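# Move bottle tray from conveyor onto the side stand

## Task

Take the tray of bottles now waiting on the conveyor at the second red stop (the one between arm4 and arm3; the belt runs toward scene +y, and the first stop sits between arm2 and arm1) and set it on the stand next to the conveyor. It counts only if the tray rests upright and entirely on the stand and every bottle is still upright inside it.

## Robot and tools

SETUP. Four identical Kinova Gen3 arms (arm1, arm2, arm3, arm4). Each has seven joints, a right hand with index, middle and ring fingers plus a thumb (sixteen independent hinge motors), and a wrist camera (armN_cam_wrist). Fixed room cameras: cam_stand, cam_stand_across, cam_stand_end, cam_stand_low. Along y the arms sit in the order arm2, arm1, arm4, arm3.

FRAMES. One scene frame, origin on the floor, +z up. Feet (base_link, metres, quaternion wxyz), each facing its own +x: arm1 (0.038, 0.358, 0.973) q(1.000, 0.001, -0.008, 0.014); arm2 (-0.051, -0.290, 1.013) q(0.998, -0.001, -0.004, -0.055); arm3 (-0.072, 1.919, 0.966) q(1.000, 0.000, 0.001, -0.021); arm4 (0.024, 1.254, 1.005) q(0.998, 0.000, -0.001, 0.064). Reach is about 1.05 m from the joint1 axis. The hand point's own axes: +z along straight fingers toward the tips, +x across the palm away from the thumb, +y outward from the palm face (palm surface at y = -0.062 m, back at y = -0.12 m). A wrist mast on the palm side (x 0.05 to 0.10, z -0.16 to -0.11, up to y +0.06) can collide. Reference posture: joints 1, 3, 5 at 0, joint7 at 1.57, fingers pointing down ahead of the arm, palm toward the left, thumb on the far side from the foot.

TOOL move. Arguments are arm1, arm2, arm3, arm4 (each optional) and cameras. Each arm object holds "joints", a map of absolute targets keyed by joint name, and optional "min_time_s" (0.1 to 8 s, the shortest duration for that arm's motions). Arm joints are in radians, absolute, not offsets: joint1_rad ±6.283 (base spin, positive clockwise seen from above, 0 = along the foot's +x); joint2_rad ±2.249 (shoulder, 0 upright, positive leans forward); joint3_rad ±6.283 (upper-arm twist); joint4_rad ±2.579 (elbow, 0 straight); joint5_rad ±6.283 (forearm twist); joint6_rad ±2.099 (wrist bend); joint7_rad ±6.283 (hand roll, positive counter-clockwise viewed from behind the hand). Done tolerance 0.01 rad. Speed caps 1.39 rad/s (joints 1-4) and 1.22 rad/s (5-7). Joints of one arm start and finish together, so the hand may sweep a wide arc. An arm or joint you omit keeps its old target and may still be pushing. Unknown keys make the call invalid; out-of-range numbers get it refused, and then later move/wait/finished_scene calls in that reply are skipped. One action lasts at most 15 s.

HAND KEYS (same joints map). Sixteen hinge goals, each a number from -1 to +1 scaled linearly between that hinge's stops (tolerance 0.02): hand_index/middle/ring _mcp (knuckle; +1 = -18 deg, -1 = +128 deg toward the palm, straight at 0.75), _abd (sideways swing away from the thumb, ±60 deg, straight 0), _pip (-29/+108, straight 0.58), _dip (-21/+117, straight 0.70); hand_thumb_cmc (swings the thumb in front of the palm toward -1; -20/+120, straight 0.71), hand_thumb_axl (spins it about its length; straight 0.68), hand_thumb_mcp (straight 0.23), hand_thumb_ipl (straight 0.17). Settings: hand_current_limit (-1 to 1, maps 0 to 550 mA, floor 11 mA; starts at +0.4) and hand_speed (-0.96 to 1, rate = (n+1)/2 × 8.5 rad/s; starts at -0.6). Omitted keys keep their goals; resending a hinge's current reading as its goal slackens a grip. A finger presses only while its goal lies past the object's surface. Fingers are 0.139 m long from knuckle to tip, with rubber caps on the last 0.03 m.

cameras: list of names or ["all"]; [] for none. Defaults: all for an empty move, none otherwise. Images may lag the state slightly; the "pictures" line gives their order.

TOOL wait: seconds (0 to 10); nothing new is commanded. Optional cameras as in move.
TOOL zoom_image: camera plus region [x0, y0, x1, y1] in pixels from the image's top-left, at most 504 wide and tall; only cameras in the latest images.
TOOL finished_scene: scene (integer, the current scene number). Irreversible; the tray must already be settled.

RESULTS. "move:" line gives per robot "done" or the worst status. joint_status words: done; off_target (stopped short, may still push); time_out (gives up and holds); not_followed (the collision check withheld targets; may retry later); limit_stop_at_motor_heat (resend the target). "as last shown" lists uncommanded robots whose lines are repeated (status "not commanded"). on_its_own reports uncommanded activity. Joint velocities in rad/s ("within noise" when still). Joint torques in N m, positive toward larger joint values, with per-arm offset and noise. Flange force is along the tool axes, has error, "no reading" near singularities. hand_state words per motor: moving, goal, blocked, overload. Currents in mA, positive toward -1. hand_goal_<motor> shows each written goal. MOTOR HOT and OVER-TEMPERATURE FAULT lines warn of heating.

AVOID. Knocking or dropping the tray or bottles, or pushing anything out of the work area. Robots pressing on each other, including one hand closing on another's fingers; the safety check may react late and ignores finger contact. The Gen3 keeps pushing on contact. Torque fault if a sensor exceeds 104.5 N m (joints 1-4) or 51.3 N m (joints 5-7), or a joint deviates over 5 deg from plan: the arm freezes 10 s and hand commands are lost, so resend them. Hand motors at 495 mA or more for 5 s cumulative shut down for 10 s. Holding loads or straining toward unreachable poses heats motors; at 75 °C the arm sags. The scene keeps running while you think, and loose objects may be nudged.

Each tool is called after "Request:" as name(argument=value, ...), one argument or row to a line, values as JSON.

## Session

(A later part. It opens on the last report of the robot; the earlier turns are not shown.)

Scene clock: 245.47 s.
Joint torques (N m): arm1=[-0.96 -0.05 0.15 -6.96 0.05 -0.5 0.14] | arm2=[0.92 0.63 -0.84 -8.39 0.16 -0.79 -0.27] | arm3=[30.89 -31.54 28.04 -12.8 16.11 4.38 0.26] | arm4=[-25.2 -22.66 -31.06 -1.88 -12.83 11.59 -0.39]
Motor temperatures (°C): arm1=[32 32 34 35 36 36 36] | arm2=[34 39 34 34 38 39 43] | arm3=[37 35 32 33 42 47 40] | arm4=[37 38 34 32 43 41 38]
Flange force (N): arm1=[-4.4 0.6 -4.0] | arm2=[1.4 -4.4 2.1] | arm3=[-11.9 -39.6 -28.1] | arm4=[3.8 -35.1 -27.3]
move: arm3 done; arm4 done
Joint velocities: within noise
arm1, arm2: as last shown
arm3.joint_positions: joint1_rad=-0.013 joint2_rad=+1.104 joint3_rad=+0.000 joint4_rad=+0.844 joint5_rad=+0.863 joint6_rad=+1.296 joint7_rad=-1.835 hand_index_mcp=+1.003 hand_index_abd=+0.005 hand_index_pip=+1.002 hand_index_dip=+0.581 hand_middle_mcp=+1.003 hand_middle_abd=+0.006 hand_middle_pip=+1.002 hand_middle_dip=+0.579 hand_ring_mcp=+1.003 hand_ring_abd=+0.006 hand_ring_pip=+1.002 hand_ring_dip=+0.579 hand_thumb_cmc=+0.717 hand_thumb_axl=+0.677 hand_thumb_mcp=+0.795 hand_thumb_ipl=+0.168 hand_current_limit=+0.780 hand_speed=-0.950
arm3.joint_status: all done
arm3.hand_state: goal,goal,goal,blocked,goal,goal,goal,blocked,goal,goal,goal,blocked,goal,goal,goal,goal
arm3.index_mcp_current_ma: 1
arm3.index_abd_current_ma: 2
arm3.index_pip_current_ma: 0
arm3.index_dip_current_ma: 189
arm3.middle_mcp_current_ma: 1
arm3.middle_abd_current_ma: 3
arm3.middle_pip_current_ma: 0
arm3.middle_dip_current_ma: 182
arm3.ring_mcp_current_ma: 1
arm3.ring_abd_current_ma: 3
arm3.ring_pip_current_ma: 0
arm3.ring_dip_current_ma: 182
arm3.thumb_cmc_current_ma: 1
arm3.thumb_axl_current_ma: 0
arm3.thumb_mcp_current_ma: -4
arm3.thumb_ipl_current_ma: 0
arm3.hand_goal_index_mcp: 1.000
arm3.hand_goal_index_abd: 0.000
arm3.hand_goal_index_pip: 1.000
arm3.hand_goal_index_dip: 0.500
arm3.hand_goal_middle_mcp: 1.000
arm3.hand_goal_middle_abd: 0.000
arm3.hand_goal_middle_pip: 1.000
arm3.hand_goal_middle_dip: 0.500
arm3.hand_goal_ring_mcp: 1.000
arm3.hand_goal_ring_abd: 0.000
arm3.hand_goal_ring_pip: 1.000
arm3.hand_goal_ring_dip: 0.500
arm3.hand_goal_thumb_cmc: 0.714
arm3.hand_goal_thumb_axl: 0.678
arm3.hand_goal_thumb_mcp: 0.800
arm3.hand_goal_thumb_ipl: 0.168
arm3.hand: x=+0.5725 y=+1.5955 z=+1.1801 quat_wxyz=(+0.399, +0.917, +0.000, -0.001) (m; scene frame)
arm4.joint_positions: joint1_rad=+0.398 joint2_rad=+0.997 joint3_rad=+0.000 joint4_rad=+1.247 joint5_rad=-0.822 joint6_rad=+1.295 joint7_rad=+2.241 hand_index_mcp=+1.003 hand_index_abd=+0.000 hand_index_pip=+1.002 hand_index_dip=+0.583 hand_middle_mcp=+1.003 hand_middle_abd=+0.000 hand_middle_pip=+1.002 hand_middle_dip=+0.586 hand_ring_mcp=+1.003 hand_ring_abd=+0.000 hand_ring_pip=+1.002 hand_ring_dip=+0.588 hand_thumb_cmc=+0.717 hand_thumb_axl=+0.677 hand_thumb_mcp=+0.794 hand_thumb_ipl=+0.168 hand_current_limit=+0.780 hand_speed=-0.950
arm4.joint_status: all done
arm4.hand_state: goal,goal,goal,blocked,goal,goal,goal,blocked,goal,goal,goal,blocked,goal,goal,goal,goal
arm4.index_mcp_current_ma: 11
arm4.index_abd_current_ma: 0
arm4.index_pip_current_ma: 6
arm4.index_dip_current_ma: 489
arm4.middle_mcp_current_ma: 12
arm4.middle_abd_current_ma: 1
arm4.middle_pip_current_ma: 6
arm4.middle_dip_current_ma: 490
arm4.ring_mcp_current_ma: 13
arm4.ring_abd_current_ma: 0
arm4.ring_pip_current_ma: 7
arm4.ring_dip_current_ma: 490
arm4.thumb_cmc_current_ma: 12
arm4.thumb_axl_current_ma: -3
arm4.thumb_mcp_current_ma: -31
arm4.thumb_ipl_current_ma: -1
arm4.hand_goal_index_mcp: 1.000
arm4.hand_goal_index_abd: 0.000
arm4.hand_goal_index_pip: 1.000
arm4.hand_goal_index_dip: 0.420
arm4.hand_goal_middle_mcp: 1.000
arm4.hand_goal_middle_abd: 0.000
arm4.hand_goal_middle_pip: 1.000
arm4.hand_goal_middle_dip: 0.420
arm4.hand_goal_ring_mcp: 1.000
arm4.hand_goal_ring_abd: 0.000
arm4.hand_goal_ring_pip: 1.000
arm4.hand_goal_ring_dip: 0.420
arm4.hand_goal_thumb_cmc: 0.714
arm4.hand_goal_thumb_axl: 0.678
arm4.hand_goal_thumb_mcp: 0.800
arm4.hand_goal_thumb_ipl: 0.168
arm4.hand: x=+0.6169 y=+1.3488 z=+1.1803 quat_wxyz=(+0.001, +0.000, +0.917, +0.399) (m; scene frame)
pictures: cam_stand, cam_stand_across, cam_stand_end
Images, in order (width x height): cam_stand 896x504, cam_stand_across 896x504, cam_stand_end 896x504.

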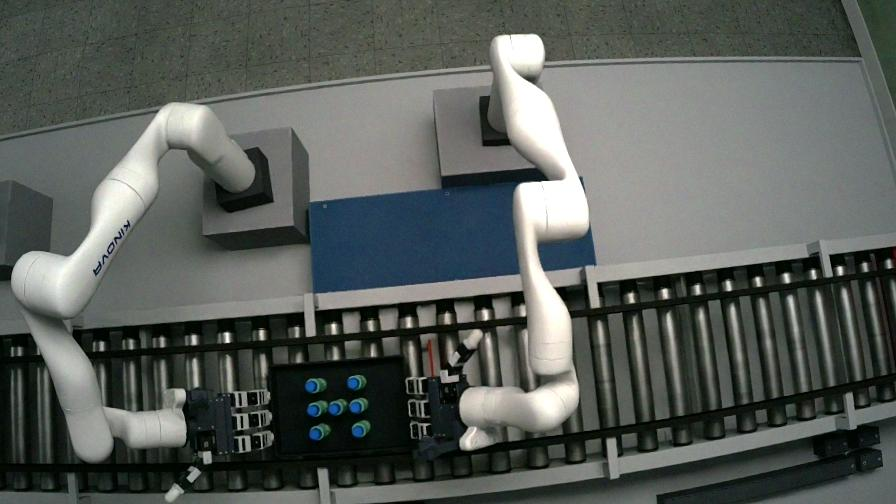

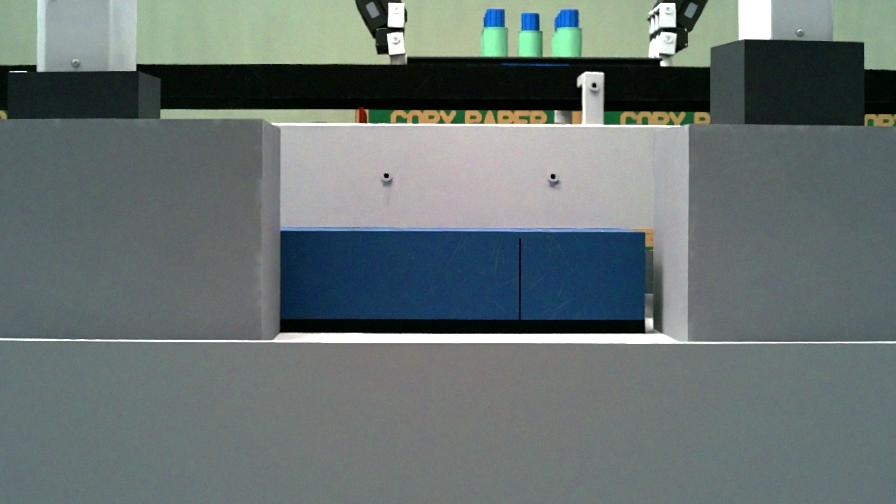

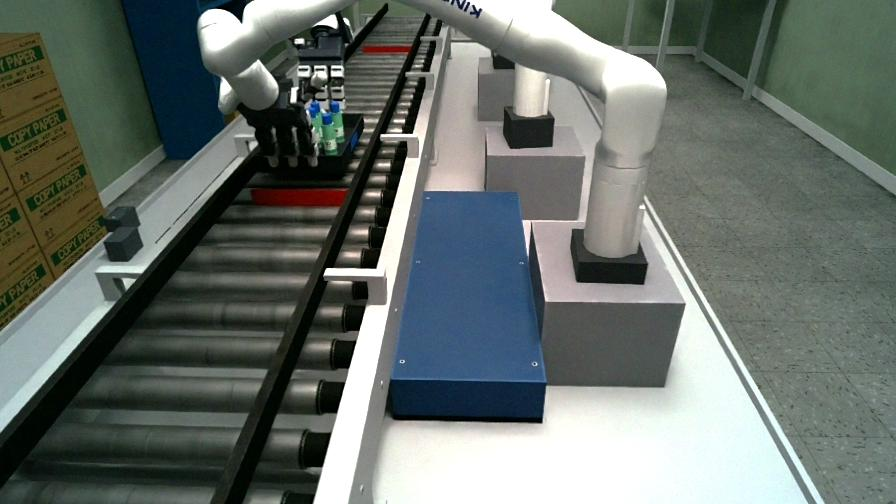

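Request:
move(
  arm4={"joints":{"joint1_rad":0.3976,"joint2_rad":0.9368,"joint4_rad":1.2300,"joint5_rad":-0.8081,"joint6_rad":1.3473,"joint7_rad":2.1836},"min_time_s":3},
  arm3={"joints":{"joint1_rad":-0.0130,"joint2_rad":1.0614,"joint4_rad":0.8057,"joint5_rad":0.8471,"joint6_rad":1.3495,"joint7_rad":-1.7716},"min_time_s":3},
)

Request:
move(
  arm4={"joints":{"joint1_rad":0.4209,"joint2_rad":0.7997,"joint4_rad":1.5499,"joint5_rad":-0.8352,"joint6_rad":1.2358,"joint7_rad":2.3355},"min_time_s":4},
  arm3={"joints":{"joint1_rad":-0.0228,"joint2_rad":0.8683,"joint4_rad":1.2310,"joint5_rad":0.8987,"joint6_rad":1.2068,"joint7_rad":-1.9634},"min_time_s":4},
)

Request:
move(
  arm4={"joints":{"joint1_rad":0.4169,"joint2_rad":0.6996,"joint4_rad":1.7881,"joint5_rad":-0.8795,"joint6_rad":1.1433,"joint7_rad":2.4460},"min_time_s":3.5},
  arm3={"joints":{"joint1_rad":-0.0582,"joint2_rad":0.7462,"joint4_rad":1.4963,"joint5_rad":0.9337,"joint6_rad":1.1427,"joint7_rad":-2.1058},"min_time_s":3.5},
)

Request:
move(
  arm4={"joints":{"joint1_rad":0.3721,"joint2_rad":0.6112,"joint4_rad":2.0063,"joint5_rad":-0.9625,"joint6_rad":1.0449,"joint7_rad":2.5454},"min_time_s":3.5},
  arm3={"joints":{"joint1_rad":-0.1334,"joint2_rad":0.6486,"joint4_rad":1.7062,"joint5_rad":0.9415,"joint6_rad":1.1215,"joint7_rad":-2.2424},"min_time_s":3.5},
  cameras=["cam_stand","cam_stand_low"],
)

Scene clock: 257.77 s.
Joint torques (N m): arm1=[-0.94 -0.07 0.08 -6.96 0.07 -0.48 0.08] | arm2=[0.94 0.62 -0.92 -8.41 0.14 -0.72 -0.33] | arm3=[30.96 -31.4 27.31 -13.18 16.65 3.16 0.24] | arm4=[-25.36 -22.85 -30.5 -2.48 -13.59 10.91 -0.38]
Motor temperatures (°C): arm1=[32 32 34 35 36 36 36] | arm2=[34 39 34 34 38 39 43] | arm3=[38 36 32 33 42 47 40] | arm4=[38 39 34 32 43 42 38]
Flange force (N): arm1=[-4.3 0.2 -4.0] | arm2=[1.5 -4.9 2.4] | arm3=[-12.5 -40.4 -27.7] | arm4=[3.7 -35.5 -26.9]
move: arm3 done; arm4 done
Joint velocities: within noise
arm1, arm2: as last shown
arm3.joint_positions: joint1_rad=-0.013 joint2_rad=+1.061 joint3_rad=+0.000 joint4_rad=+0.806 joint5_rad=+0.847 joint6_rad=+1.349 joint7_rad=-1.772 hand_index_mcp=+1.003 hand_index_abd=+0.005 hand_index_pip=+1.002 hand_index_dip=+0.582 hand_middle_mcp=+1.003 hand_middle_abd=+0.006 hand_middle_pip=+1.002 hand_middle_dip=+0.580 hand_ring_mcp=+1.003 hand_ring_abd=+0.006 hand_ring_pip=+1.002 hand_ring_dip=+0.579 hand_thumb_cmc=+0.717 hand_thumb_axl=+0.677 hand_thumb_mcp=+0.795 hand_thumb_ipl=+0.168 hand_current_limit=+0.780 hand_speed=-0.950
arm3.joint_status: all done
arm3.hand_state: goal,goal,goal,blocked,goal,goal,goal,blocked,goal,goal,goal,blocked,goal,goal,goal,goal
arm3.index_mcp_current_ma: 1
arm3.index_abd_current_ma: 2
arm3.index_pip_current_ma: 0
arm3.index_dip_current_ma: 194
arm3.middle_mcp_current_ma: 1
arm3.middle_abd_current_ma: 3
arm3.middle_pip_current_ma: 0
arm3.middle_dip_current_ma: 184
arm3.ring_mcp_current_ma: 1
arm3.ring_abd_current_ma: 3
arm3.ring_pip_current_ma: 0
arm3.ring_dip_current_ma: 182
arm3.thumb_cmc_current_ma: 1
arm3.thumb_axl_current_ma: 0
arm3.thumb_mcp_current_ma: -4
arm3.thumb_ipl_current_ma: 0
arm3.hand_goal_index_mcp: 1.000
arm3.hand_goal_index_abd: 0.000
arm3.hand_goal_index_pip: 1.000
arm3.hand_goal_index_dip: 0.500
arm3.hand_goal_middle_mcp: 1.000
arm3.hand_goal_middle_abd: 0.000
arm3.hand_goal_middle_pip: 1.000
arm3.hand_goal_middle_dip: 0.500
arm3.hand_goal_ring_mcp: 1.000
arm3.hand_goal_ring_abd: 0.000
arm3.hand_goal_ring_pip: 1.000
arm3.hand_goal_ring_dip: 0.500
arm3.hand_goal_thumb_cmc: 0.714
arm3.hand_goal_thumb_axl: 0.678
arm3.hand_goal_thumb_mcp: 0.800
arm3.hand_goal_thumb_ipl: 0.168
arm3.hand: x=+0.5726 y=+1.5955 z=+1.2201 quat_wxyz=(+0.399, +0.917, +0.000, -0.001) (m; scene frame)
arm4.joint_positions: joint1_rad=+0.398 joint2_rad=+0.937 joint3_rad=+0.000 joint4_rad=+1.230 joint5_rad=-0.808 joint6_rad=+1.347 joint7_rad=+2.184 hand_index_mcp=+1.003 hand_index_abd=+0.001 hand_index_pip=+1.002 hand_index_dip=+0.583 hand_middle_mcp=+1.003 hand_middle_abd=+0.001 hand_middle_pip=+1.002 hand_middle_dip=+0.586 hand_ring_mcp=+1.003 hand_ring_abd=+0.001 hand_ring_pip=+1.002 hand_ring_dip=+0.588 hand_thumb_cmc=+0.717 hand_thumb_axl=+0.677 hand_thumb_mcp=+0.794 hand_thumb_ipl=+0.168 hand_current_limit=+0.780 hand_speed=-0.950
arm4.joint_status: all done
arm4.hand_state: goal,goal,goal,blocked,goal,goal,goal,blocked,goal,goal,goal,blocked,goal,goal,goal,goal
arm4.index_mcp_current_ma: 11
arm4.index_abd_current_ma: 3
arm4.index_pip_current_ma: 6
arm4.index_dip_current_ma: 490
arm4.middle_mcp_current_ma: 12
arm4.middle_abd_current_ma: 4
arm4.middle_pip_current_ma: 6
arm4.middle_dip_current_ma: 490
arm4.ring_mcp_current_ma: 13
arm4.ring_abd_current_ma: 3
arm4.ring_pip_current_ma: 7
arm4.ring_dip_current_ma: 490
arm4.thumb_cmc_current_ma: 12
arm4.thumb_axl_current_ma: -3
arm4.thumb_mcp_current_ma: -31
arm4.thumb_ipl_current_ma: -1
arm4.hand_goal_index_mcp: 1.000
arm4.hand_goal_index_abd: 0.000
arm4.hand_goal_index_pip: 1.000
arm4.hand_goal_index_dip: 0.420
arm4.hand_goal_middle_mcp: 1.000
arm4.hand_goal_middle_abd: 0.000
arm4.hand_goal_middle_pip: 1.000
arm4.hand_goal_middle_dip: 0.420
arm4.hand_goal_ring_mcp: 1.000
arm4.hand_goal_ring_abd: 0.000
arm4.hand_goal_ring_pip: 1.000
arm4.hand_goal_ring_dip: 0.420
arm4.hand_goal_thumb_cmc: 0.714
arm4.hand_goal_thumb_axl: 0.678
arm4.hand_goal_thumb_mcp: 0.800
arm4.hand_goal_thumb_ipl: 0.168
arm4.hand: x=+0.6168 y=+1.3488 z=+1.2204 quat_wxyz=(+0.001, +0.000, +0.917, +0.399) (m; scene frame)
pictures: none

Scene clock: 262.07 s.
Joint torques (N m): arm1=[-0.94 -0.04 0.22 -7.04 0.07 -0.52 0.12] | arm2=[0.96 0.56 -0.85 -8.41 0.19 -0.75 -0.33] | arm3=[28.83 -27.55 29.74 -11.82 15.45 6.98 0.21] | arm4=[-22.76 -19.34 -30.66 -0.1 -12.16 13.21 -0.42]
Motor temperatures (°C): arm1=[32 32 34 35 36 36 36] | arm2=[34 39 34 34 38 39 43] | arm3=[38 36 33 33 42 47 40] | arm4=[38 39 35 32 44 42 38]
Flange force (N): arm1=[-4.2 0.8 -3.8] | arm2=[1.3 -4.6 2.3] | arm3=[-8.5 -41.2 -29.2] | arm4=[3.5 -37.3 -28.9]
move: arm3 done; arm4 done
Joint velocities: within noise
arm1, arm2: as last shown
arm3.joint_positions: joint1_rad=-0.023 joint2_rad=+0.868 joint3_rad=+0.000 joint4_rad=+1.231 joint5_rad=+0.899 joint6_rad=+1.207 joint7_rad=-1.963 hand_index_mcp=+1.003 hand_index_abd=+0.005 hand_index_pip=+1.002 hand_index_dip=+0.588 hand_middle_mcp=+1.003 hand_middle_abd=+0.006 hand_middle_pip=+1.002 hand_middle_dip=+0.583 hand_ring_mcp=+1.003 hand_ring_abd=+0.006 hand_ring_pip=+1.002 hand_ring_dip=+0.583 hand_thumb_cmc=+0.717 hand_thumb_axl=+0.677 hand_thumb_mcp=+0.795 hand_thumb_ipl=+0.168 hand_current_limit=+0.780 hand_speed=-0.950
arm3.joint_status: all done
arm3.hand_state: goal,goal,goal,blocked,goal,goal,goal,blocked,goal,goal,goal,blocked,goal,goal,goal,goal
arm3.index_mcp_current_ma: 1
arm3.index_abd_current_ma: 2
arm3.index_pip_current_ma: 1
arm3.index_dip_current_ma: 215
arm3.middle_mcp_current_ma: 1
arm3.middle_abd_current_ma: 3
arm3.middle_pip_current_ma: 0
arm3.middle_dip_current_ma: 197
arm3.ring_mcp_current_ma: 1
arm3.ring_abd_current_ma: 3
arm3.ring_pip_current_ma: 0
arm3.ring_dip_current_ma: 197
arm3.thumb_cmc_current_ma: 1
arm3.thumb_axl_current_ma: 0
arm3.thumb_mcp_current_ma: -4
arm3.thumb_ipl_current_ma: 0
arm3.hand_goal_index_mcp: 1.000
arm3.hand_goal_index_abd: 0.000
arm3.hand_goal_index_pip: 1.000
arm3.hand_goal_index_dip: 0.500
arm3.hand_goal_middle_mcp: 1.000
arm3.hand_goal_middle_abd: 0.000
arm3.hand_goal_middle_pip: 1.000
arm3.hand_goal_middle_dip: 0.500
arm3.hand_goal_ring_mcp: 1.000
arm3.hand_goal_ring_abd: 0.000
arm3.hand_goal_ring_pip: 1.000
arm3.hand_goal_ring_dip: 0.500
arm3.hand_goal_thumb_cmc: 0.714
arm3.hand_goal_thumb_axl: 0.678
arm3.hand_goal_thumb_mcp: 0.800
arm3.hand_goal_thumb_ipl: 0.168
arm3.hand: x=+0.4976 y=+1.6036 z=+1.2201 quat_wxyz=(+0.399, +0.917, +0.000, -0.001) (m; scene frame)
arm4.joint_positions: joint1_rad=+0.421 joint2_rad=+0.800 joint3_rad=+0.000 joint4_rad=+1.550 joint5_rad=-0.835 joint6_rad=+1.236 joint7_rad=+2.335 hand_index_mcp=+1.003 hand_index_abd=+0.003 hand_index_pip=+1.002 hand_index_dip=+0.585 hand_middle_mcp=+1.003 hand_middle_abd=+0.004 hand_middle_pip=+1.002 hand_middle_dip=+0.586 hand_ring_mcp=+1.003 hand_ring_abd=+0.004 hand_ring_pip=+1.002 hand_ring_dip=+0.588 hand_thumb_cmc=+0.717 hand_thumb_axl=+0.677 hand_thumb_mcp=+0.794 hand_thumb_ipl=+0.168 hand_current_limit=+0.780 hand_speed=-0.950
arm4.joint_status: all done
arm4.hand_state: goal,goal,goal,blocked,goal,goal,goal,blocked,goal,goal,goal,blocked,goal,goal,goal,goal
arm4.index_mcp_current_ma: 12
arm4.index_abd_current_ma: 11
arm4.index_pip_current_ma: 7
arm4.index_dip_current_ma: 490
arm4.middle_mcp_current_ma: 12
arm4.middle_abd_current_ma: 12
arm4.middle_pip_current_ma: 6
arm4.middle_dip_current_ma: 489
arm4.ring_mcp_current_ma: 13
arm4.ring_abd_current_ma: 12
arm4.ring_pip_current_ma: 7
arm4.ring_dip_current_ma: 489
arm4.thumb_cmc_current_ma: 12
arm4.thumb_axl_current_ma: -3
arm4.thumb_mcp_current_ma: -31
arm4.thumb_ipl_current_ma: -1
arm4.hand_goal_index_mcp: 1.000
arm4.hand_goal_index_abd: 0.000
arm4.hand_goal_index_pip: 1.000
arm4.hand_goal_index_dip: 0.420
arm4.hand_goal_middle_mcp: 1.000
arm4.hand_goal_middle_abd: 0.000
arm4.hand_goal_middle_pip: 1.000
arm4.hand_goal_middle_dip: 0.420
arm4.hand_goal_ring_mcp: 1.000
arm4.hand_goal_ring_abd: 0.000
arm4.hand_goal_ring_pip: 1.000
arm4.hand_goal_ring_dip: 0.420
arm4.hand_goal_thumb_cmc: 0.714
arm4.hand_goal_thumb_axl: 0.678
arm4.hand_goal_thumb_mcp: 0.800
arm4.hand_goal_thumb_ipl: 0.168
arm4.hand: x=+0.5418 y=+1.3569 z=+1.2198 quat_wxyz=(+0.001, +0.000, +0.917, +0.399) (m; scene frame)
pictures: none

Scene clock: 265.87 s.
Joint torques (N m): arm1=[-0.99 -0.09 0.13 -6.94 0.05 -0.51 0.11] | arm2=[0.86 0.6 -0.94 -8.42 0.12 -0.69 -0.34] | arm3=[27.18 -24.21 30.34 -9.96 14.58 9.79 0.21] | arm4=[-20.92 -16.49 -30.26 1.67 -10.91 15.16 -0.43]
Motor temperatures (°C): arm1=[32 32 34 35 36 36 36] | arm2=[34 39 34 34 38 39 43] | arm3=[38 36 33 33 43 47 40] | arm4=[38 39 35 32 44 42 38]
Flange force (N): arm1=[-4.4 0.4 -4.2] | arm2=[1.4 -4.9 2.5] | arm3=[-7.5 -42.7 -30.6] | arm4=[3.1 -39.3 -31.3]
move: arm3 done; arm4 done
Joint velocities: within noise
arm1.joint_positions: joint1_rad=+0.291 joint2_rad=-0.460 joint3_rad=-0.110 joint4_rad=+1.473 joint5_rad=-0.018 joint6_rad=+1.938 joint7_rad=+1.628 hand_index_mcp=+0.753 hand_index_abd=+0.000 hand_index_pip=+0.577 hand_index_dip=+0.696 hand_middle_mcp=+0.753 hand_middle_abd=+0.000 hand_middle_pip=+0.577 hand_middle_dip=+0.696 hand_ring_mcp=+0.753 hand_ring_abd=+0.000 hand_ring_pip=+0.577 hand_ring_dip=+0.696 hand_thumb_cmc=+0.714 hand_thumb_axl=+0.677 hand_thumb_mcp=+0.224 hand_thumb_ipl=+0.168 hand_current_limit=+0.400 hand_speed=-0.600
arm1.joint_status: not commanded
arm1.hand_state: goal,goal,goal,goal,goal,goal,goal,goal,goal,goal,goal,goal,goal,goal,goal,goal
arm1.index_mcp_current_ma: -1
arm1.index_abd_current_ma: 0
arm1.index_pip_current_ma: 0
arm1.index_dip_current_ma: 0
arm1.middle_mcp_current_ma: -1
arm1.middle_abd_current_ma: 0
arm1.middle_pip_current_ma: 0
arm1.middle_dip_current_ma: 0
arm1.ring_mcp_current_ma: -1
arm1.ring_abd_current_ma: 0
arm1.ring_pip_current_ma: 0
arm1.ring_dip_current_ma: 0
arm1.thumb_cmc_current_ma: 0
arm1.thumb_axl_current_ma: -1
arm1.thumb_mcp_current_ma: -3
arm1.thumb_ipl_current_ma: 0
arm1.hand_goal_index_mcp: 0.754
arm1.hand_goal_index_abd: 0.000
arm1.hand_goal_index_pip: 0.576
arm1.hand_goal_index_dip: 0.696
arm1.hand_goal_middle_mcp: 0.754
arm1.hand_goal_middle_abd: 0.000
arm1.hand_goal_middle_pip: 0.576
arm1.hand_goal_middle_dip: 0.696
arm1.hand_goal_ring_mcp: 0.754
arm1.hand_goal_ring_abd: 0.000
arm1.hand_goal_ring_pip: 0.576
arm1.hand_goal_ring_dip: 0.696
arm1.hand_goal_thumb_cmc: 0.714
arm1.hand_goal_thumb_axl: 0.678
arm1.hand_goal_thumb_mcp: 0.226
arm1.hand_goal_thumb_ipl: 0.168
arm1.hand: x=+0.1931 y=+0.4097 z=+1.5082 quat_wxyz=(+0.099, +0.048, +0.994, -0.025) (m; scene frame)
arm2.joint_positions: joint1_rad=-0.114 joint2_rad=-0.457 joint3_rad=-0.079 joint4_rad=+1.457 joint5_rad=+0.009 joint6_rad=+1.944 joint7_rad=+1.791 hand_index_mcp=+0.753 hand_index_abd=+0.000 hand_index_pip=+0.577 hand_index_dip=+0.696 hand_middle_mcp=+0.753 hand_middle_abd=+0.000 hand_middle_pip=+0.577 hand_middle_dip=+0.696 hand_ring_mcp=+0.753 hand_ring_abd=+0.000 hand_ring_pip=+0.577 hand_ring_dip=+0.696 hand_thumb_cmc=+0.714 hand_thumb_axl=+0.677 hand_thumb_mcp=+0.224 hand_thumb_ipl=+0.168 hand_current_limit=+0.400 hand_speed=-0.600
arm2.joint_status: not commanded
arm2.hand_state: goal,goal,goal,goal,goal,goal,goal,goal,goal,goal,goal,goal,goal,goal,goal,goal
arm2.index_mcp_current_ma: 0
arm2.index_abd_current_ma: 0
arm2.index_pip_current_ma: 0
arm2.index_dip_current_ma: 0
arm2.middle_mcp_current_ma: 0
arm2.middle_abd_current_ma: 0
arm2.middle_pip_current_ma: 0
arm2.middle_dip_current_ma: 0
arm2.ring_mcp_current_ma: 0
arm2.ring_abd_current_ma: 0
arm2.ring_pip_current_ma: 0
arm2.ring_dip_current_ma: 0
arm2.thumb_cmc_current_ma: 0
arm2.thumb_axl_current_ma: 0
arm2.thumb_mcp_current_ma: -1
arm2.thumb_ipl_current_ma: 0
arm2.hand_goal_index_mcp: 0.754
arm2.hand_goal_index_abd: 0.000
arm2.hand_goal_index_pip: 0.576
arm2.hand_goal_index_dip: 0.696
arm2.hand_goal_middle_mcp: 0.754
arm2.hand_goal_middle_abd: 0.000
arm2.hand_goal_middle_pip: 0.576
arm2.hand_goal_middle_dip: 0.696
arm2.hand_goal_ring_mcp: 0.754
arm2.hand_goal_ring_abd: 0.000
arm2.hand_goal_ring_pip: 0.576
arm2.hand_goal_ring_dip: 0.696
arm2.hand_goal_thumb_cmc: 0.714
arm2.hand_goal_thumb_axl: 0.678
arm2.hand_goal_thumb_mcp: 0.226
arm2.hand_goal_thumb_ipl: 0.168
arm2.hand: x=+0.0804 y=-0.2091 z=+1.5475 quat_wxyz=(+0.100, -0.146, +0.984, -0.031) (m; scene frame)
arm3.joint_positions: joint1_rad=-0.058 joint2_rad=+0.746 joint3_rad=+0.000 joint4_rad=+1.496 joint5_rad=+0.934 joint6_rad=+1.143 joint7_rad=-2.106 hand_index_mcp=+1.003 hand_index_abd=+0.005 hand_index_pip=+1.002 hand_index_dip=+0.588 hand_middle_mcp=+1.003 hand_middle_abd=+0.006 hand_middle_pip=+1.002 hand_middle_dip=+0.586 hand_ring_mcp=+1.003 hand_ring_abd=+0.006 hand_ring_pip=+1.002 hand_ring_dip=+0.586 hand_thumb_cmc=+0.717 hand_thumb_axl=+0.677 hand_thumb_mcp=+0.795 hand_thumb_ipl=+0.168 hand_current_limit=+0.780 hand_speed=-0.950
arm3.joint_status: all done
arm3.hand_state: goal,goal,goal,blocked,goal,goal,goal,blocked,goal,goal,goal,blocked,goal,goal,goal,goal
arm3.index_mcp_current_ma: 1
arm3.index_abd_current_ma: 2
arm3.index_pip_current_ma: 1
arm3.index_dip_current_ma: 215
arm3.middle_mcp_current_ma: 1
arm3.middle_abd_current_ma: 2
arm3.middle_pip_current_ma: 1
arm3.middle_dip_current_ma: 206
arm3.ring_mcp_current_ma: 1
arm3.ring_abd_current_ma: 3
arm3.ring_pip_current_ma: 1
arm3.ring_dip_current_ma: 208
arm3.thumb_cmc_current_ma: 1
arm3.thumb_axl_current_ma: 0
arm3.thumb_mcp_current_ma: -4
arm3.thumb_ipl_current_ma: 0
arm3.hand_goal_index_mcp: 1.000
arm3.hand_goal_index_abd: 0.000
arm3.hand_goal_index_pip: 1.000
arm3.hand_goal_index_dip: 0.500
arm3.hand_goal_middle_mcp: 1.000
arm3.hand_goal_middle_abd: 0.000
arm3.hand_goal_middle_pip: 1.000
arm3.hand_goal_middle_dip: 0.500
arm3.hand_goal_ring_mcp: 1.000
arm3.hand_goal_ring_abd: 0.000
arm3.hand_goal_ring_pip: 1.000
arm3.hand_goal_ring_dip: 0.500
arm3.hand_goal_thumb_cmc: 0.714
arm3.hand_goal_thumb_axl: 0.678
arm3.hand_goal_thumb_mcp: 0.800
arm3.hand_goal_thumb_ipl: 0.168
arm3.hand: x=+0.4377 y=+1.6236 z=+1.2202 quat_wxyz=(+0.399, +0.917, +0.000, -0.001) (m; scene frame)
arm4.joint_positions: joint1_rad=+0.417 joint2_rad=+0.700 joint3_rad=+0.000 joint4_rad=+1.788 joint5_rad=-0.880 joint6_rad=+1.143 joint7_rad=+2.446 hand_index_mcp=+1.003 hand_index_abd=+0.003 hand_index_pip=+1.002 hand_index_dip=+0.585 hand_middle_mcp=+1.003 hand_middle_abd=+0.004 hand_middle_pip=+1.002 hand_middle_dip=+0.586 hand_ring_mcp=+1.003 hand_ring_abd=+0.004 hand_ring_pip=+1.002 hand_ring_dip=+0.588 hand_thumb_cmc=+0.717 hand_thumb_axl=+0.677 hand_thumb_mcp=+0.794 hand_thumb_ipl=+0.168 hand_current_limit=+0.780 hand_speed=-0.950
arm4.joint_status: all done
arm4.hand_state: goal,goal,goal,blocked,goal,goal,goal,blocked,goal,goal,goal,blocked,goal,goal,goal,goal
arm4.index_mcp_current_ma: 12
arm4.index_abd_current_ma: 11
arm4.index_pip_current_ma: 7
arm4.index_dip_current_ma: 489
arm4.middle_mcp_current_ma: 12
arm4.middle_abd_current_ma: 12
arm4.middle_pip_current_ma: 6
arm4.middle_dip_current_ma: 489
arm4.ring_mcp_current_ma: 13
arm4.ring_abd_current_ma: 12
arm4.ring_pip_current_ma: 7
arm4.ring_dip_current_ma: 490
arm4.thumb_cmc_current_ma: 12
arm4.thumb_axl_current_ma: -3
arm4.thumb_mcp_current_ma: -31
arm4.thumb_ipl_current_ma: -1
arm4.hand_goal_index_mcp: 1.000
arm4.hand_goal_index_abd: 0.000
arm4.hand_goal_index_pip: 1.000
arm4.hand_goal_index_dip: 0.420
arm4.hand_goal_middle_mcp: 1.000
arm4.hand_goal_middle_abd: 0.000
arm4.hand_goal_middle_pip: 1.000
arm4.hand_goal_middle_dip: 0.420
arm4.hand_goal_ring_mcp: 1.000
arm4.hand_goal_ring_abd: 0.000
arm4.hand_goal_ring_pip: 1.000
arm4.hand_goal_ring_dip: 0.420
arm4.hand_goal_thumb_cmc: 0.714
arm4.hand_goal_thumb_axl: 0.678
arm4.hand_goal_thumb_mcp: 0.800
arm4.hand_goal_thumb_ipl: 0.168
arm4.hand: x=+0.4819 y=+1.3770 z=+1.2197 quat_wxyz=(+0.001, +0.000, +0.917, +0.399) (m; scene frame)
pictures: none

Scene clock: 269.67 s.
Joint torques (N m): arm1=[-1.02 -0.01 0.19 -6.94 0.12 -0.54 0.12] | arm2=[1 0.65 -0.92 -8.3 0.17 -0.76 -0.35] | arm3=[24.86 -20.59 29.14 -6.89 13.4 12.17 0.22] | arm4=[-18.65 -14.45 -28.85 1.85 -9.15 16.69 -0.38]
Motor temperatures (°C): arm1=[32 32 34 35 36 36 36] | arm2=[34 39 34 34 38 39 43] | arm3=[38 37 33 33 43 48 40] | arm4=[38 39 35 32 44 43 38]
Flange force (N): arm1=[-4.3 0.8 -4.2] | arm2=[1.4 -4.9 1.9] | arm3=[-7.3 -43.2 -30.9] | arm4=[2.9 -40.7 -32.7]
move: arm3 done; arm4 done
Joint velocities: within noise
arm1, arm2: as last shown
arm3.joint_positions: joint1_rad=-0.133 joint2_rad=+0.649 joint3_rad=+0.000 joint4_rad=+1.706 joint5_rad=+0.942 joint6_rad=+1.122 joint7_rad=-2.242 hand_index_mcp=+1.003 hand_index_abd=+0.004 hand_index_pip=+1.002 hand_index_dip=+0.589 hand_middle_mcp=+1.003 hand_middle_abd=+0.005 hand_middle_pip=+1.002 hand_middle_dip=+0.588 hand_ring_mcp=+1.003 hand_ring_abd=+0.005 hand_ring_pip=+1.002 hand_ring_dip=+0.589 hand_thumb_cmc=+0.717 hand_thumb_axl=+0.677 hand_thumb_mcp=+0.795 hand_thumb_ipl=+0.168 hand_current_limit=+0.780 hand_speed=-0.950
arm3.joint_status: all done
arm3.hand_state: goal,goal,goal,blocked,goal,goal,goal,blocked,goal,goal,goal,blocked,goal,goal,goal,goal
arm3.index_mcp_current_ma: 1
arm3.index_abd_current_ma: 2
arm3.index_pip_current_ma: 1
arm3.index_dip_current_ma: 217
arm3.middle_mcp_current_ma: 1
arm3.middle_abd_current_ma: 2
arm3.middle_pip_current_ma: 1
arm3.middle_dip_current_ma: 214
arm3.ring_mcp_current_ma: 1
arm3.ring_abd_current_ma: 2
arm3.ring_pip_current_ma: 1
arm3.ring_dip_current_ma: 217
arm3.thumb_cmc_current_ma: 1
arm3.thumb_axl_current_ma: 0
arm3.thumb_mcp_current_ma: -4
arm3.thumb_ipl_current_ma: 0
arm3.hand_goal_index_mcp: 1.000
arm3.hand_goal_index_abd: 0.000
arm3.hand_goal_index_pip: 1.000
arm3.hand_goal_index_dip: 0.500
arm3.hand_goal_middle_mcp: 1.000
arm3.hand_goal_middle_abd: 0.000
arm3.hand_goal_middle_pip: 1.000
arm3.hand_goal_middle_dip: 0.500
arm3.hand_goal_ring_mcp: 1.000
arm3.hand_goal_ring_abd: 0.000
arm3.hand_goal_ring_pip: 1.000
arm3.hand_goal_ring_dip: 0.500
arm3.hand_goal_thumb_cmc: 0.714
arm3.hand_goal_thumb_axl: 0.678
arm3.hand_goal_thumb_mcp: 0.800
arm3.hand_goal_thumb_ipl: 0.168
arm3.hand: x=+0.3827 y=+1.6587 z=+1.2202 quat_wxyz=(+0.399, +0.917, +0.000, -0.001) (m; scene frame)
arm4.joint_positions: joint1_rad=+0.372 joint2_rad=+0.611 joint3_rad=+0.000 joint4_rad=+2.006 joint5_rad=-0.963 joint6_rad=+1.045 joint7_rad=+2.545 hand_index_mcp=+1.003 hand_index_abd=+0.003 hand_index_pip=+1.002 hand_index_dip=+0.592 hand_middle_mcp=+1.003 hand_middle_abd=+0.004 hand_middle_pip=+1.002 hand_middle_dip=+0.597 hand_ring_mcp=+1.003 hand_ring_abd=+0.004 hand_ring_pip=+1.002 hand_ring_dip=+0.600 hand_thumb_cmc=+0.717 hand_thumb_axl=+0.677 hand_thumb_mcp=+0.794 hand_thumb_ipl=+0.168 hand_current_limit=+0.780 hand_speed=-0.950
arm4.joint_status: all done
arm4.hand_state: goal,goal,goal,blocked,goal,goal,goal,blocked,goal,goal,goal,blocked,goal,goal,goal,goal
arm4.index_mcp_current_ma: 12
arm4.index_abd_current_ma: 11
arm4.index_pip_current_ma: 7
arm4.index_dip_current_ma: 490
arm4.middle_mcp_current_ma: 12
arm4.middle_abd_current_ma: 12
arm4.middle_pip_current_ma: 7
arm4.middle_dip_current_ma: 490
arm4.ring_mcp_current_ma: 13
arm4.ring_abd_current_ma: 12
arm4.ring_pip_current_ma: 7
arm4.ring_dip_current_ma: 489
arm4.thumb_cmc_current_ma: 12
arm4.thumb_axl_current_ma: -3
arm4.thumb_mcp_current_ma: -31
arm4.thumb_ipl_current_ma: -1
arm4.hand_goal_index_mcp: 1.000
arm4.hand_goal_index_abd: 0.000
arm4.hand_goal_index_pip: 1.000
arm4.hand_goal_index_dip: 0.420
arm4.hand_goal_middle_mcp: 1.000
arm4.hand_goal_middle_abd: 0.000
arm4.hand_goal_middle_pip: 1.000
arm4.hand_goal_middle_dip: 0.420
arm4.hand_goal_ring_mcp: 1.000
arm4.hand_goal_ring_abd: 0.000
arm4.hand_goal_ring_pip: 1.000
arm4.hand_goal_ring_dip: 0.420
arm4.hand_goal_thumb_cmc: 0.714
arm4.hand_goal_thumb_axl: 0.678
arm4.hand_goal_thumb_mcp: 0.800
arm4.hand_goal_thumb_ipl: 0.168
arm4.hand: x=+0.4268 y=+1.4120 z=+1.2196 quat_wxyz=(+0.001, +0.000, +0.917, +0.399) (m; scene frame)
pictures: cam_stand, cam_stand_low
Images, in order (width x height): cam_stand 896x504, cam_stand_low 896x504.

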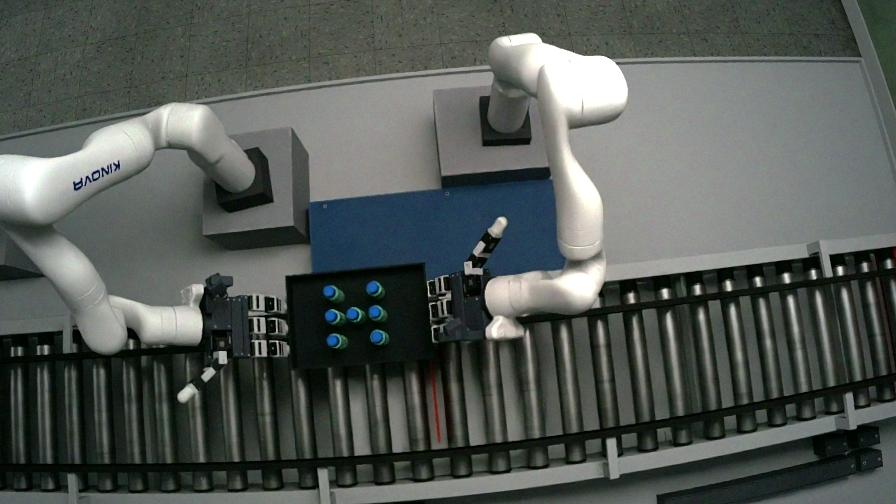

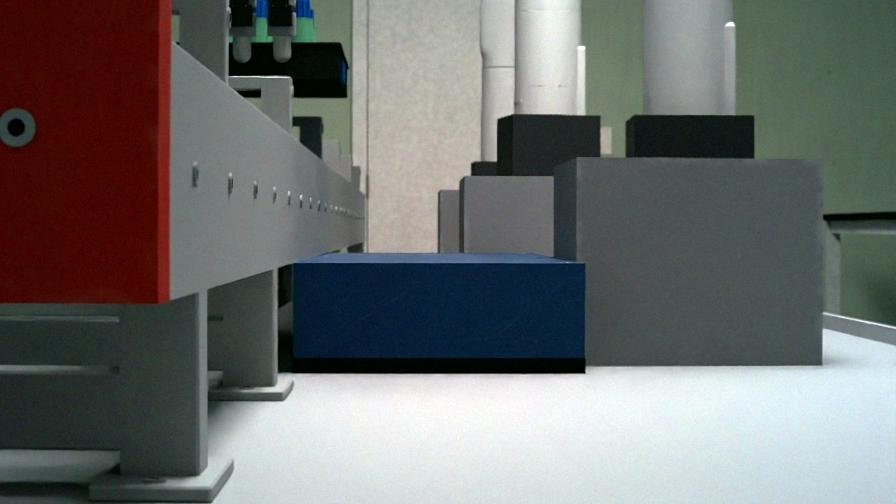

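Request:
move(
  arm4={"joints":{"joint1_rad":0.2687,"joint2_rad":0.5359,"joint4_rad":2.2039,"joint5_rad":-1.1084,"joint6_rad":0.9428,"joint7_rad":2.6426},"min_time_s":3.5},
  arm3={"joints":{"joint1_rad":-0.2591,"joint2_rad":0.5746,"joint4_rad":1.8642,"joint5_rad":0.9050,"joint6_rad":1.1389,"joint7_rad":-2.3733},"min_time_s":3.5},
)

Scene clock: 283.07 s.
Joint torques (N m): arm1=[-0.89 -0.1 0.15 -6.95 0.11 -0.5 0.11] | arm2=[0.85 0.56 -0.91 -8.32 0.15 -0.73 -0.36] | arm3=[20.49 -17.1 25.04 -2.89 11.4 13.11 0.22] | arm4=[-14.81 -13.52 -24.95 -0.36 -6.76 16.79 -0.34]
Motor temperatures (°C): arm1=[32 32 34 35 36 36 36] | arm2=[34 39 34 34 38 39 43] | arm3=[38 37 34 33 43 48 40] | arm4=[39 39 35 32 44 43 38]
Flange force (N): arm1=[-4.5 0.5 -4.1] | arm2=[1.2 -4.9 2.0] | arm3=[-7.4 -40.2 -27.3] | arm4=[2.2 -38.4 -30.5]
move: arm3 done; arm4 done
Joint velocities: within noise
arm1, arm2: as last shown
arm3.joint_positions: joint1_rad=-0.259 joint2_rad=+0.575 joint3_rad=+0.000 joint4_rad=+1.864 joint5_rad=+0.905 joint6_rad=+1.139 joint7_rad=-2.373 hand_index_mcp=+1.003 hand_index_abd=+0.004 hand_index_pip=+1.002 hand_index_dip=+0.589 hand_middle_mcp=+1.003 hand_middle_abd=+0.005 hand_middle_pip=+1.002 hand_middle_dip=+0.588 hand_ring_mcp=+1.003 hand_ring_abd=+0.005 hand_ring_pip=+1.002 hand_ring_dip=+0.589 hand_thumb_cmc=+0.717 hand_thumb_axl=+0.677 hand_thumb_mcp=+0.795 hand_thumb_ipl=+0.168 hand_current_limit=+0.780 hand_speed=-0.950
arm3.joint_status: all done
arm3.hand_state: goal,goal,goal,blocked,goal,goal,goal,blocked,goal,goal,goal,blocked,goal,goal,goal,goal
arm3.index_mcp_current_ma: 1
arm3.index_abd_current_ma: 2
arm3.index_pip_current_ma: 1
arm3.index_dip_current_ma: 219
arm3.middle_mcp_current_ma: 1
arm3.middle_abd_current_ma: 2
arm3.middle_pip_current_ma: 1
arm3.middle_dip_current_ma: 214
arm3.ring_mcp_current_ma: 1
arm3.ring_abd_current_ma: 2
arm3.ring_pip_current_ma: 1
arm3.ring_dip_current_ma: 218
arm3.thumb_cmc_current_ma: 1
arm3.thumb_axl_current_ma: 0
arm3.thumb_mcp_current_ma: -4
arm3.thumb_ipl_current_ma: 0
arm3.hand_goal_index_mcp: 1.000
arm3.hand_goal_index_abd: 0.000
arm3.hand_goal_index_pip: 1.000
arm3.hand_goal_index_dip: 0.500
arm3.hand_goal_middle_mcp: 1.000
arm3.hand_goal_middle_abd: 0.000
arm3.hand_goal_middle_pip: 1.000
arm3.hand_goal_middle_dip: 0.500
arm3.hand_goal_ring_mcp: 1.000
arm3.hand_goal_ring_abd: 0.000
arm3.hand_goal_ring_pip: 1.000
arm3.hand_goal_ring_dip: 0.500
arm3.hand_goal_thumb_cmc: 0.714
arm3.hand_goal_thumb_axl: 0.678
arm3.hand_goal_thumb_mcp: 0.800
arm3.hand_goal_thumb_ipl: 0.168
arm3.hand: x=+0.3329 y=+1.7087 z=+1.2202 quat_wxyz=(+0.399, +0.917, +0.000, -0.001) (m; scene frame)
arm4.joint_positions: joint1_rad=+0.269 joint2_rad=+0.536 joint3_rad=+0.000 joint4_rad=+2.204 joint5_rad=-1.108 joint6_rad=+0.943 joint7_rad=+2.643 hand_index_mcp=+1.003 hand_index_abd=+0.003 hand_index_pip=+1.002 hand_index_dip=+0.596 hand_middle_mcp=+1.003 hand_middle_abd=+0.004 hand_middle_pip=+1.002 hand_middle_dip=+0.601 hand_ring_mcp=+1.003 hand_ring_abd=+0.004 hand_ring_pip=+1.002 hand_ring_dip=+0.605 hand_thumb_cmc=+0.717 hand_thumb_axl=+0.677 hand_thumb_mcp=+0.794 hand_thumb_ipl=+0.168 hand_current_limit=+0.780 hand_speed=-0.950
arm4.joint_status: all done
arm4.hand_state: goal,goal,goal,blocked,goal,goal,goal,blocked,goal,goal,goal,blocked,goal,goal,goal,goal
arm4.index_mcp_current_ma: 12
arm4.index_abd_current_ma: 11
arm4.index_pip_current_ma: 7
arm4.index_dip_current_ma: 490
arm4.middle_mcp_current_ma: 12
arm4.middle_abd_current_ma: 12
arm4.middle_pip_current_ma: 7
arm4.middle_dip_current_ma: 490
arm4.ring_mcp_current_ma: 13
arm4.ring_abd_current_ma: 12
arm4.ring_pip_current_ma: 7
arm4.ring_dip_current_ma: 490
arm4.thumb_cmc_current_ma: 12
arm4.thumb_axl_current_ma: -3
arm4.thumb_mcp_current_ma: -31
arm4.thumb_ipl_current_ma: -1
arm4.hand_goal_index_mcp: 1.000
arm4.hand_goal_index_abd: 0.000
arm4.hand_goal_index_pip: 1.000
arm4.hand_goal_index_dip: 0.420
arm4.hand_goal_middle_mcp: 1.000
arm4.hand_goal_middle_abd: 0.000
arm4.hand_goal_middle_pip: 1.000
arm4.hand_goal_middle_dip: 0.420
arm4.hand_goal_ring_mcp: 1.000
arm4.hand_goal_ring_abd: 0.000
arm4.hand_goal_ring_pip: 1.000
arm4.hand_goal_ring_dip: 0.420
arm4.hand_goal_thumb_cmc: 0.714
arm4.hand_goal_thumb_axl: 0.678
arm4.hand_goal_thumb_mcp: 0.800
arm4.hand_goal_thumb_ipl: 0.168
arm4.hand: x=+0.3769 y=+1.4606 z=+1.2195 quat_wxyz=(+0.001, +0.000, +0.917, +0.399) (m; scene frame)
pictures: none

Request:
move(
  arm4={"joints":{"joint1_rad":0.1096,"joint2_rad":0.4850,"joint4_rad":2.3515,"joint5_rad":-1.3141,"joint6_rad":0.8570,"joint7_rad":2.7328},"min_time_s":3.5},
  arm3={"joints":{"joint1_rad":-0.4127,"joint2_rad":0.5330,"joint4_rad":1.9522,"joint5_rad":0.8279,"joint6_rad":1.1825,"joint7_rad":-2.4797},"min_time_s":3.5},
)

Scene clock: 291.07 s.
Joint torques (N m): arm1=[-0.93 -0.03 0.22 -7.02 0.09 -0.46 0.12] | arm2=[0.93 0.6 -0.89 -8.43 0.15 -0.73 -0.36] | arm3=[14.62 -14.73 18.68 -0.1 8.78 11.92 0.17] | arm4=[-10.13 -13.84 -19.27 -4.28 -4.22 14.89 -0.35]
Motor temperatures (°C): arm1=[32 32 34 35 36 36 36] | arm2=[34 39 34 34 38 39 43] | arm3=[38 37 34 33 43 49 40] | arm4=[39 39 35 32 44 44 38]
Flange force (N): arm1=[-4.3 0.8 -3.7] | arm2=[1.4 -4.8 2.4] | arm3=[-7.2 -32.7 -19.4] | arm4=[2.2 -32.5 -23.0]
move: arm3 done; arm4 done
Joint velocities: within noise
arm1, arm2: as last shown
arm3.joint_positions: joint1_rad=-0.413 joint2_rad=+0.533 joint3_rad=+0.000 joint4_rad=+1.952 joint5_rad=+0.828 joint6_rad=+1.183 joint7_rad=-2.480 hand_index_mcp=+1.003 hand_index_abd=+0.004 hand_index_pip=+1.002 hand_index_dip=+0.589 hand_middle_mcp=+1.003 hand_middle_abd=+0.005 hand_middle_pip=+1.002 hand_middle_dip=+0.588 hand_ring_mcp=+1.003 hand_ring_abd=+0.005 hand_ring_pip=+1.002 hand_ring_dip=+0.589 hand_thumb_cmc=+0.717 hand_thumb_axl=+0.677 hand_thumb_mcp=+0.795 hand_thumb_ipl=+0.168 hand_current_limit=+0.780 hand_speed=-0.950
arm3.joint_status: all done
arm3.hand_state: goal,goal,goal,blocked,goal,goal,goal,blocked,goal,goal,goal,blocked,goal,goal,goal,goal
arm3.index_mcp_current_ma: 1
arm3.index_abd_current_ma: 2
arm3.index_pip_current_ma: 1
arm3.index_dip_current_ma: 219
arm3.middle_mcp_current_ma: 1
arm3.middle_abd_current_ma: 2
arm3.middle_pip_current_ma: 1
arm3.middle_dip_current_ma: 214
arm3.ring_mcp_current_ma: 1
arm3.ring_abd_current_ma: 2
arm3.ring_pip_current_ma: 0
arm3.ring_dip_current_ma: 218
arm3.thumb_cmc_current_ma: 1
arm3.thumb_axl_current_ma: 0
arm3.thumb_mcp_current_ma: -4
arm3.thumb_ipl_current_ma: 0
arm3.hand_goal_index_mcp: 1.000
arm3.hand_goal_index_abd: 0.000
arm3.hand_goal_index_pip: 1.000
arm3.hand_goal_index_dip: 0.500
arm3.hand_goal_middle_mcp: 1.000
arm3.hand_goal_middle_abd: 0.000
arm3.hand_goal_middle_pip: 1.000
arm3.hand_goal_middle_dip: 0.500
arm3.hand_goal_ring_mcp: 1.000
arm3.hand_goal_ring_abd: 0.000
arm3.hand_goal_ring_pip: 1.000
arm3.hand_goal_ring_dip: 0.500
arm3.hand_goal_thumb_cmc: 0.714
arm3.hand_goal_thumb_axl: 0.678
arm3.hand_goal_thumb_mcp: 0.800
arm3.hand_goal_thumb_ipl: 0.168
arm3.hand: x=+0.2929 y=+1.7638 z=+1.2203 quat_wxyz=(+0.399, +0.917, +0.000, -0.001) (m; scene frame)
arm4.joint_positions: joint1_rad=+0.110 joint2_rad=+0.485 joint3_rad=+0.000 joint4_rad=+2.351 joint5_rad=-1.314 joint6_rad=+0.857 joint7_rad=+2.733 hand_index_mcp=+1.003 hand_index_abd=+0.003 hand_index_pip=+1.002 hand_index_dip=+0.596 hand_middle_mcp=+1.003 hand_middle_abd=+0.004 hand_middle_pip=+1.002 hand_middle_dip=+0.601 hand_ring_mcp=+1.003 hand_ring_abd=+0.004 hand_ring_pip=+1.002 hand_ring_dip=+0.605 hand_thumb_cmc=+0.717 hand_thumb_axl=+0.677 hand_thumb_mcp=+0.794 hand_thumb_ipl=+0.168 hand_current_limit=+0.780 hand_speed=-0.950
arm4.joint_status: all done
arm4.hand_state: goal,goal,goal,blocked,goal,goal,goal,blocked,goal,goal,goal,blocked,goal,goal,goal,goal
arm4.index_mcp_current_ma: 12
arm4.index_abd_current_ma: 11
arm4.index_pip_current_ma: 7
arm4.index_dip_current_ma: 489
arm4.middle_mcp_current_ma: 11
arm4.middle_abd_current_ma: 12
arm4.middle_pip_current_ma: 6
arm4.middle_dip_current_ma: 490
arm4.ring_mcp_current_ma: 10
arm4.ring_abd_current_ma: 12
arm4.ring_pip_current_ma: 6
arm4.ring_dip_current_ma: 490
arm4.thumb_cmc_current_ma: 12
arm4.thumb_axl_current_ma: -3
arm4.thumb_mcp_current_ma: -31
arm4.thumb_ipl_current_ma: -1
arm4.hand_goal_index_mcp: 1.000
arm4.hand_goal_index_abd: 0.000
arm4.hand_goal_index_pip: 1.000
arm4.hand_goal_index_dip: 0.420
arm4.hand_goal_middle_mcp: 1.000
arm4.hand_goal_middle_abd: 0.000
arm4.hand_goal_middle_pip: 1.000
arm4.hand_goal_middle_dip: 0.420
arm4.hand_goal_ring_mcp: 1.000
arm4.hand_goal_ring_abd: 0.000
arm4.hand_goal_ring_pip: 1.000
arm4.hand_goal_ring_dip: 0.420
arm4.hand_goal_thumb_cmc: 0.714
arm4.hand_goal_thumb_axl: 0.678
arm4.hand_goal_thumb_mcp: 0.800
arm4.hand_goal_thumb_ipl: 0.168
arm4.hand: x=+0.3369 y=+1.5131 z=+1.2193 quat_wxyz=(+0.001, +0.000, +0.917, +0.399) (m; scene frame)
pictures: none

Request:
move(
  arm4={"joints":{"joint1_rad":-0.0014,"joint2_rad":0.5020,"joint4_rad":2.4145,"joint5_rad":-1.4880,"joint6_rad":0.8150,"joint7_rad":2.8325},"min_time_s":3},
  arm3={"joints":{"joint1_rad":-0.4984,"joint2_rad":0.5446,"joint4_rad":1.9811,"joint5_rad":0.7850,"joint6_rad":1.1913,"joint7_rad":-2.5492},"min_time_s":3},
)

Scene clock: 338.00 s.
Joint torques (N m): arm1=[-0.95 0.01 0.2 -7 0.07 -0.48 0.16] | arm2=[0.93 0.66 -0.93 -8.38 0.15 -0.77 -0.3] | arm3=[14.3 -13.52 18.54 2.36 8.35 12.75 0.18] | arm4=[-9.86 -14.72 -19.44 -6.38 -2.98 15.75 -0.35]
Motor temperatures (°C): arm1=[32 32 34 35 36 36 36] | arm2=[34 39 34 34 38 39 43] | arm3=[37 37 34 33 42 51 40] | arm4=[39 39 35 32 44 45 38]
Flange force (N): arm1=[-4.2 0.8 -3.8] | arm2=[1.5 -4.7 2.2] | arm3=[-7.6 -32.9 -19.9] | arm4=[2.4 -33.8 -23.5]
move: arm3 done; arm4 done
Joint velocities: within noise
arm1, arm2: as last shown
arm3.joint_positions: joint1_rad=-0.498 joint2_rad=+0.545 joint3_rad=+0.000 joint4_rad=+1.981 joint5_rad=+0.785 joint6_rad=+1.191 joint7_rad=-2.549 hand_index_mcp=+1.003 hand_index_abd=+0.004 hand_index_pip=+1.002 hand_index_dip=+0.589 hand_middle_mcp=+1.003 hand_middle_abd=+0.005 hand_middle_pip=+1.002 hand_middle_dip=+0.588 hand_ring_mcp=+1.003 hand_ring_abd=+0.005 hand_ring_pip=+1.002 hand_ring_dip=+0.589 hand_thumb_cmc=+0.717 hand_thumb_axl=+0.677 hand_thumb_mcp=+0.795 hand_thumb_ipl=+0.168 hand_current_limit=+0.780 hand_speed=-0.950
arm3.joint_status: all done
arm3.hand_state: goal,goal,goal,blocked,goal,goal,goal,blocked,goal,goal,goal,blocked,goal,goal,goal,goal
arm3.index_mcp_current_ma: 1
arm3.index_abd_current_ma: 2
arm3.index_pip_current_ma: 1
arm3.index_dip_current_ma: 219
arm3.middle_mcp_current_ma: 1
arm3.middle_abd_current_ma: 2
arm3.middle_pip_current_ma: 1
arm3.middle_dip_current_ma: 214
arm3.ring_mcp_current_ma: 1
arm3.ring_abd_current_ma: 2
arm3.ring_pip_current_ma: 0
arm3.ring_dip_current_ma: 218
arm3.thumb_cmc_current_ma: 1
arm3.thumb_axl_current_ma: 0
arm3.thumb_mcp_current_ma: -4
arm3.thumb_ipl_current_ma: 0
arm3.hand_goal_index_mcp: 1.000
arm3.hand_goal_index_abd: 0.000
arm3.hand_goal_index_pip: 1.000
arm3.hand_goal_index_dip: 0.500
arm3.hand_goal_middle_mcp: 1.000
arm3.hand_goal_middle_abd: 0.000
arm3.hand_goal_middle_pip: 1.000
arm3.hand_goal_middle_dip: 0.500
arm3.hand_goal_ring_mcp: 1.000
arm3.hand_goal_ring_abd: 0.000
arm3.hand_goal_ring_pip: 1.000
arm3.hand_goal_ring_dip: 0.500
arm3.hand_goal_thumb_cmc: 0.714
arm3.hand_goal_thumb_axl: 0.678
arm3.hand_goal_thumb_mcp: 0.800
arm3.hand_goal_thumb_ipl: 0.168
arm3.hand: x=+0.2754 y=+1.7938 z=+1.2102 quat_wxyz=(+0.399, +0.917, +0.000, -0.001) (m; scene frame)
arm4.joint_positions: joint1_rad=-0.001 joint2_rad=+0.502 joint3_rad=+0.000 joint4_rad=+2.415 joint5_rad=-1.488 joint6_rad=+0.815 joint7_rad=+2.832 hand_index_mcp=+1.003 hand_index_abd=+0.003 hand_index_pip=+1.002 hand_index_dip=+0.596 hand_middle_mcp=+1.003 hand_middle_abd=+0.004 hand_middle_pip=+1.002 hand_middle_dip=+0.601 hand_ring_mcp=+1.003 hand_ring_abd=+0.004 hand_ring_pip=+1.002 hand_ring_dip=+0.605 hand_thumb_cmc=+0.717 hand_thumb_axl=+0.677 hand_thumb_mcp=+0.794 hand_thumb_ipl=+0.168 hand_current_limit=+0.780 hand_speed=-0.950
arm4.joint_status: all done
arm4.hand_state: goal,goal,goal,blocked,goal,goal,goal,blocked,goal,goal,goal,blocked,goal,goal,goal,goal
arm4.index_mcp_current_ma: 12
arm4.index_abd_current_ma: 11
arm4.index_pip_current_ma: 7
arm4.index_dip_current_ma: 489
arm4.middle_mcp_current_ma: 11
arm4.middle_abd_current_ma: 12
arm4.middle_pip_current_ma: 6
arm4.middle_dip_current_ma: 490
arm4.ring_mcp_current_ma: 10
arm4.ring_abd_current_ma: 12
arm4.ring_pip_current_ma: 6
arm4.ring_dip_current_ma: 490
arm4.thumb_cmc_current_ma: 12
arm4.thumb_axl_current_ma: -3
arm4.thumb_mcp_current_ma: -31
arm4.thumb_ipl_current_ma: -1
arm4.hand_goal_index_mcp: 1.000
arm4.hand_goal_index_abd: 0.000
arm4.hand_goal_index_pip: 1.000
arm4.hand_goal_index_dip: 0.420
arm4.hand_goal_middle_mcp: 1.000
arm4.hand_goal_middle_abd: 0.000
arm4.hand_goal_middle_pip: 1.000
arm4.hand_goal_middle_dip: 0.420
arm4.hand_goal_ring_mcp: 1.000
arm4.hand_goal_ring_abd: 0.000
arm4.hand_goal_ring_pip: 1.000
arm4.hand_goal_ring_dip: 0.420
arm4.hand_goal_thumb_cmc: 0.714
arm4.hand_goal_thumb_axl: 0.678
arm4.hand_goal_thumb_mcp: 0.800
arm4.hand_goal_thumb_ipl: 0.168
arm4.hand: x=+0.3194 y=+1.5432 z=+1.2093 quat_wxyz=(+0.001, +0.000, +0.917, +0.399) (m; scene frame)
pictures: none


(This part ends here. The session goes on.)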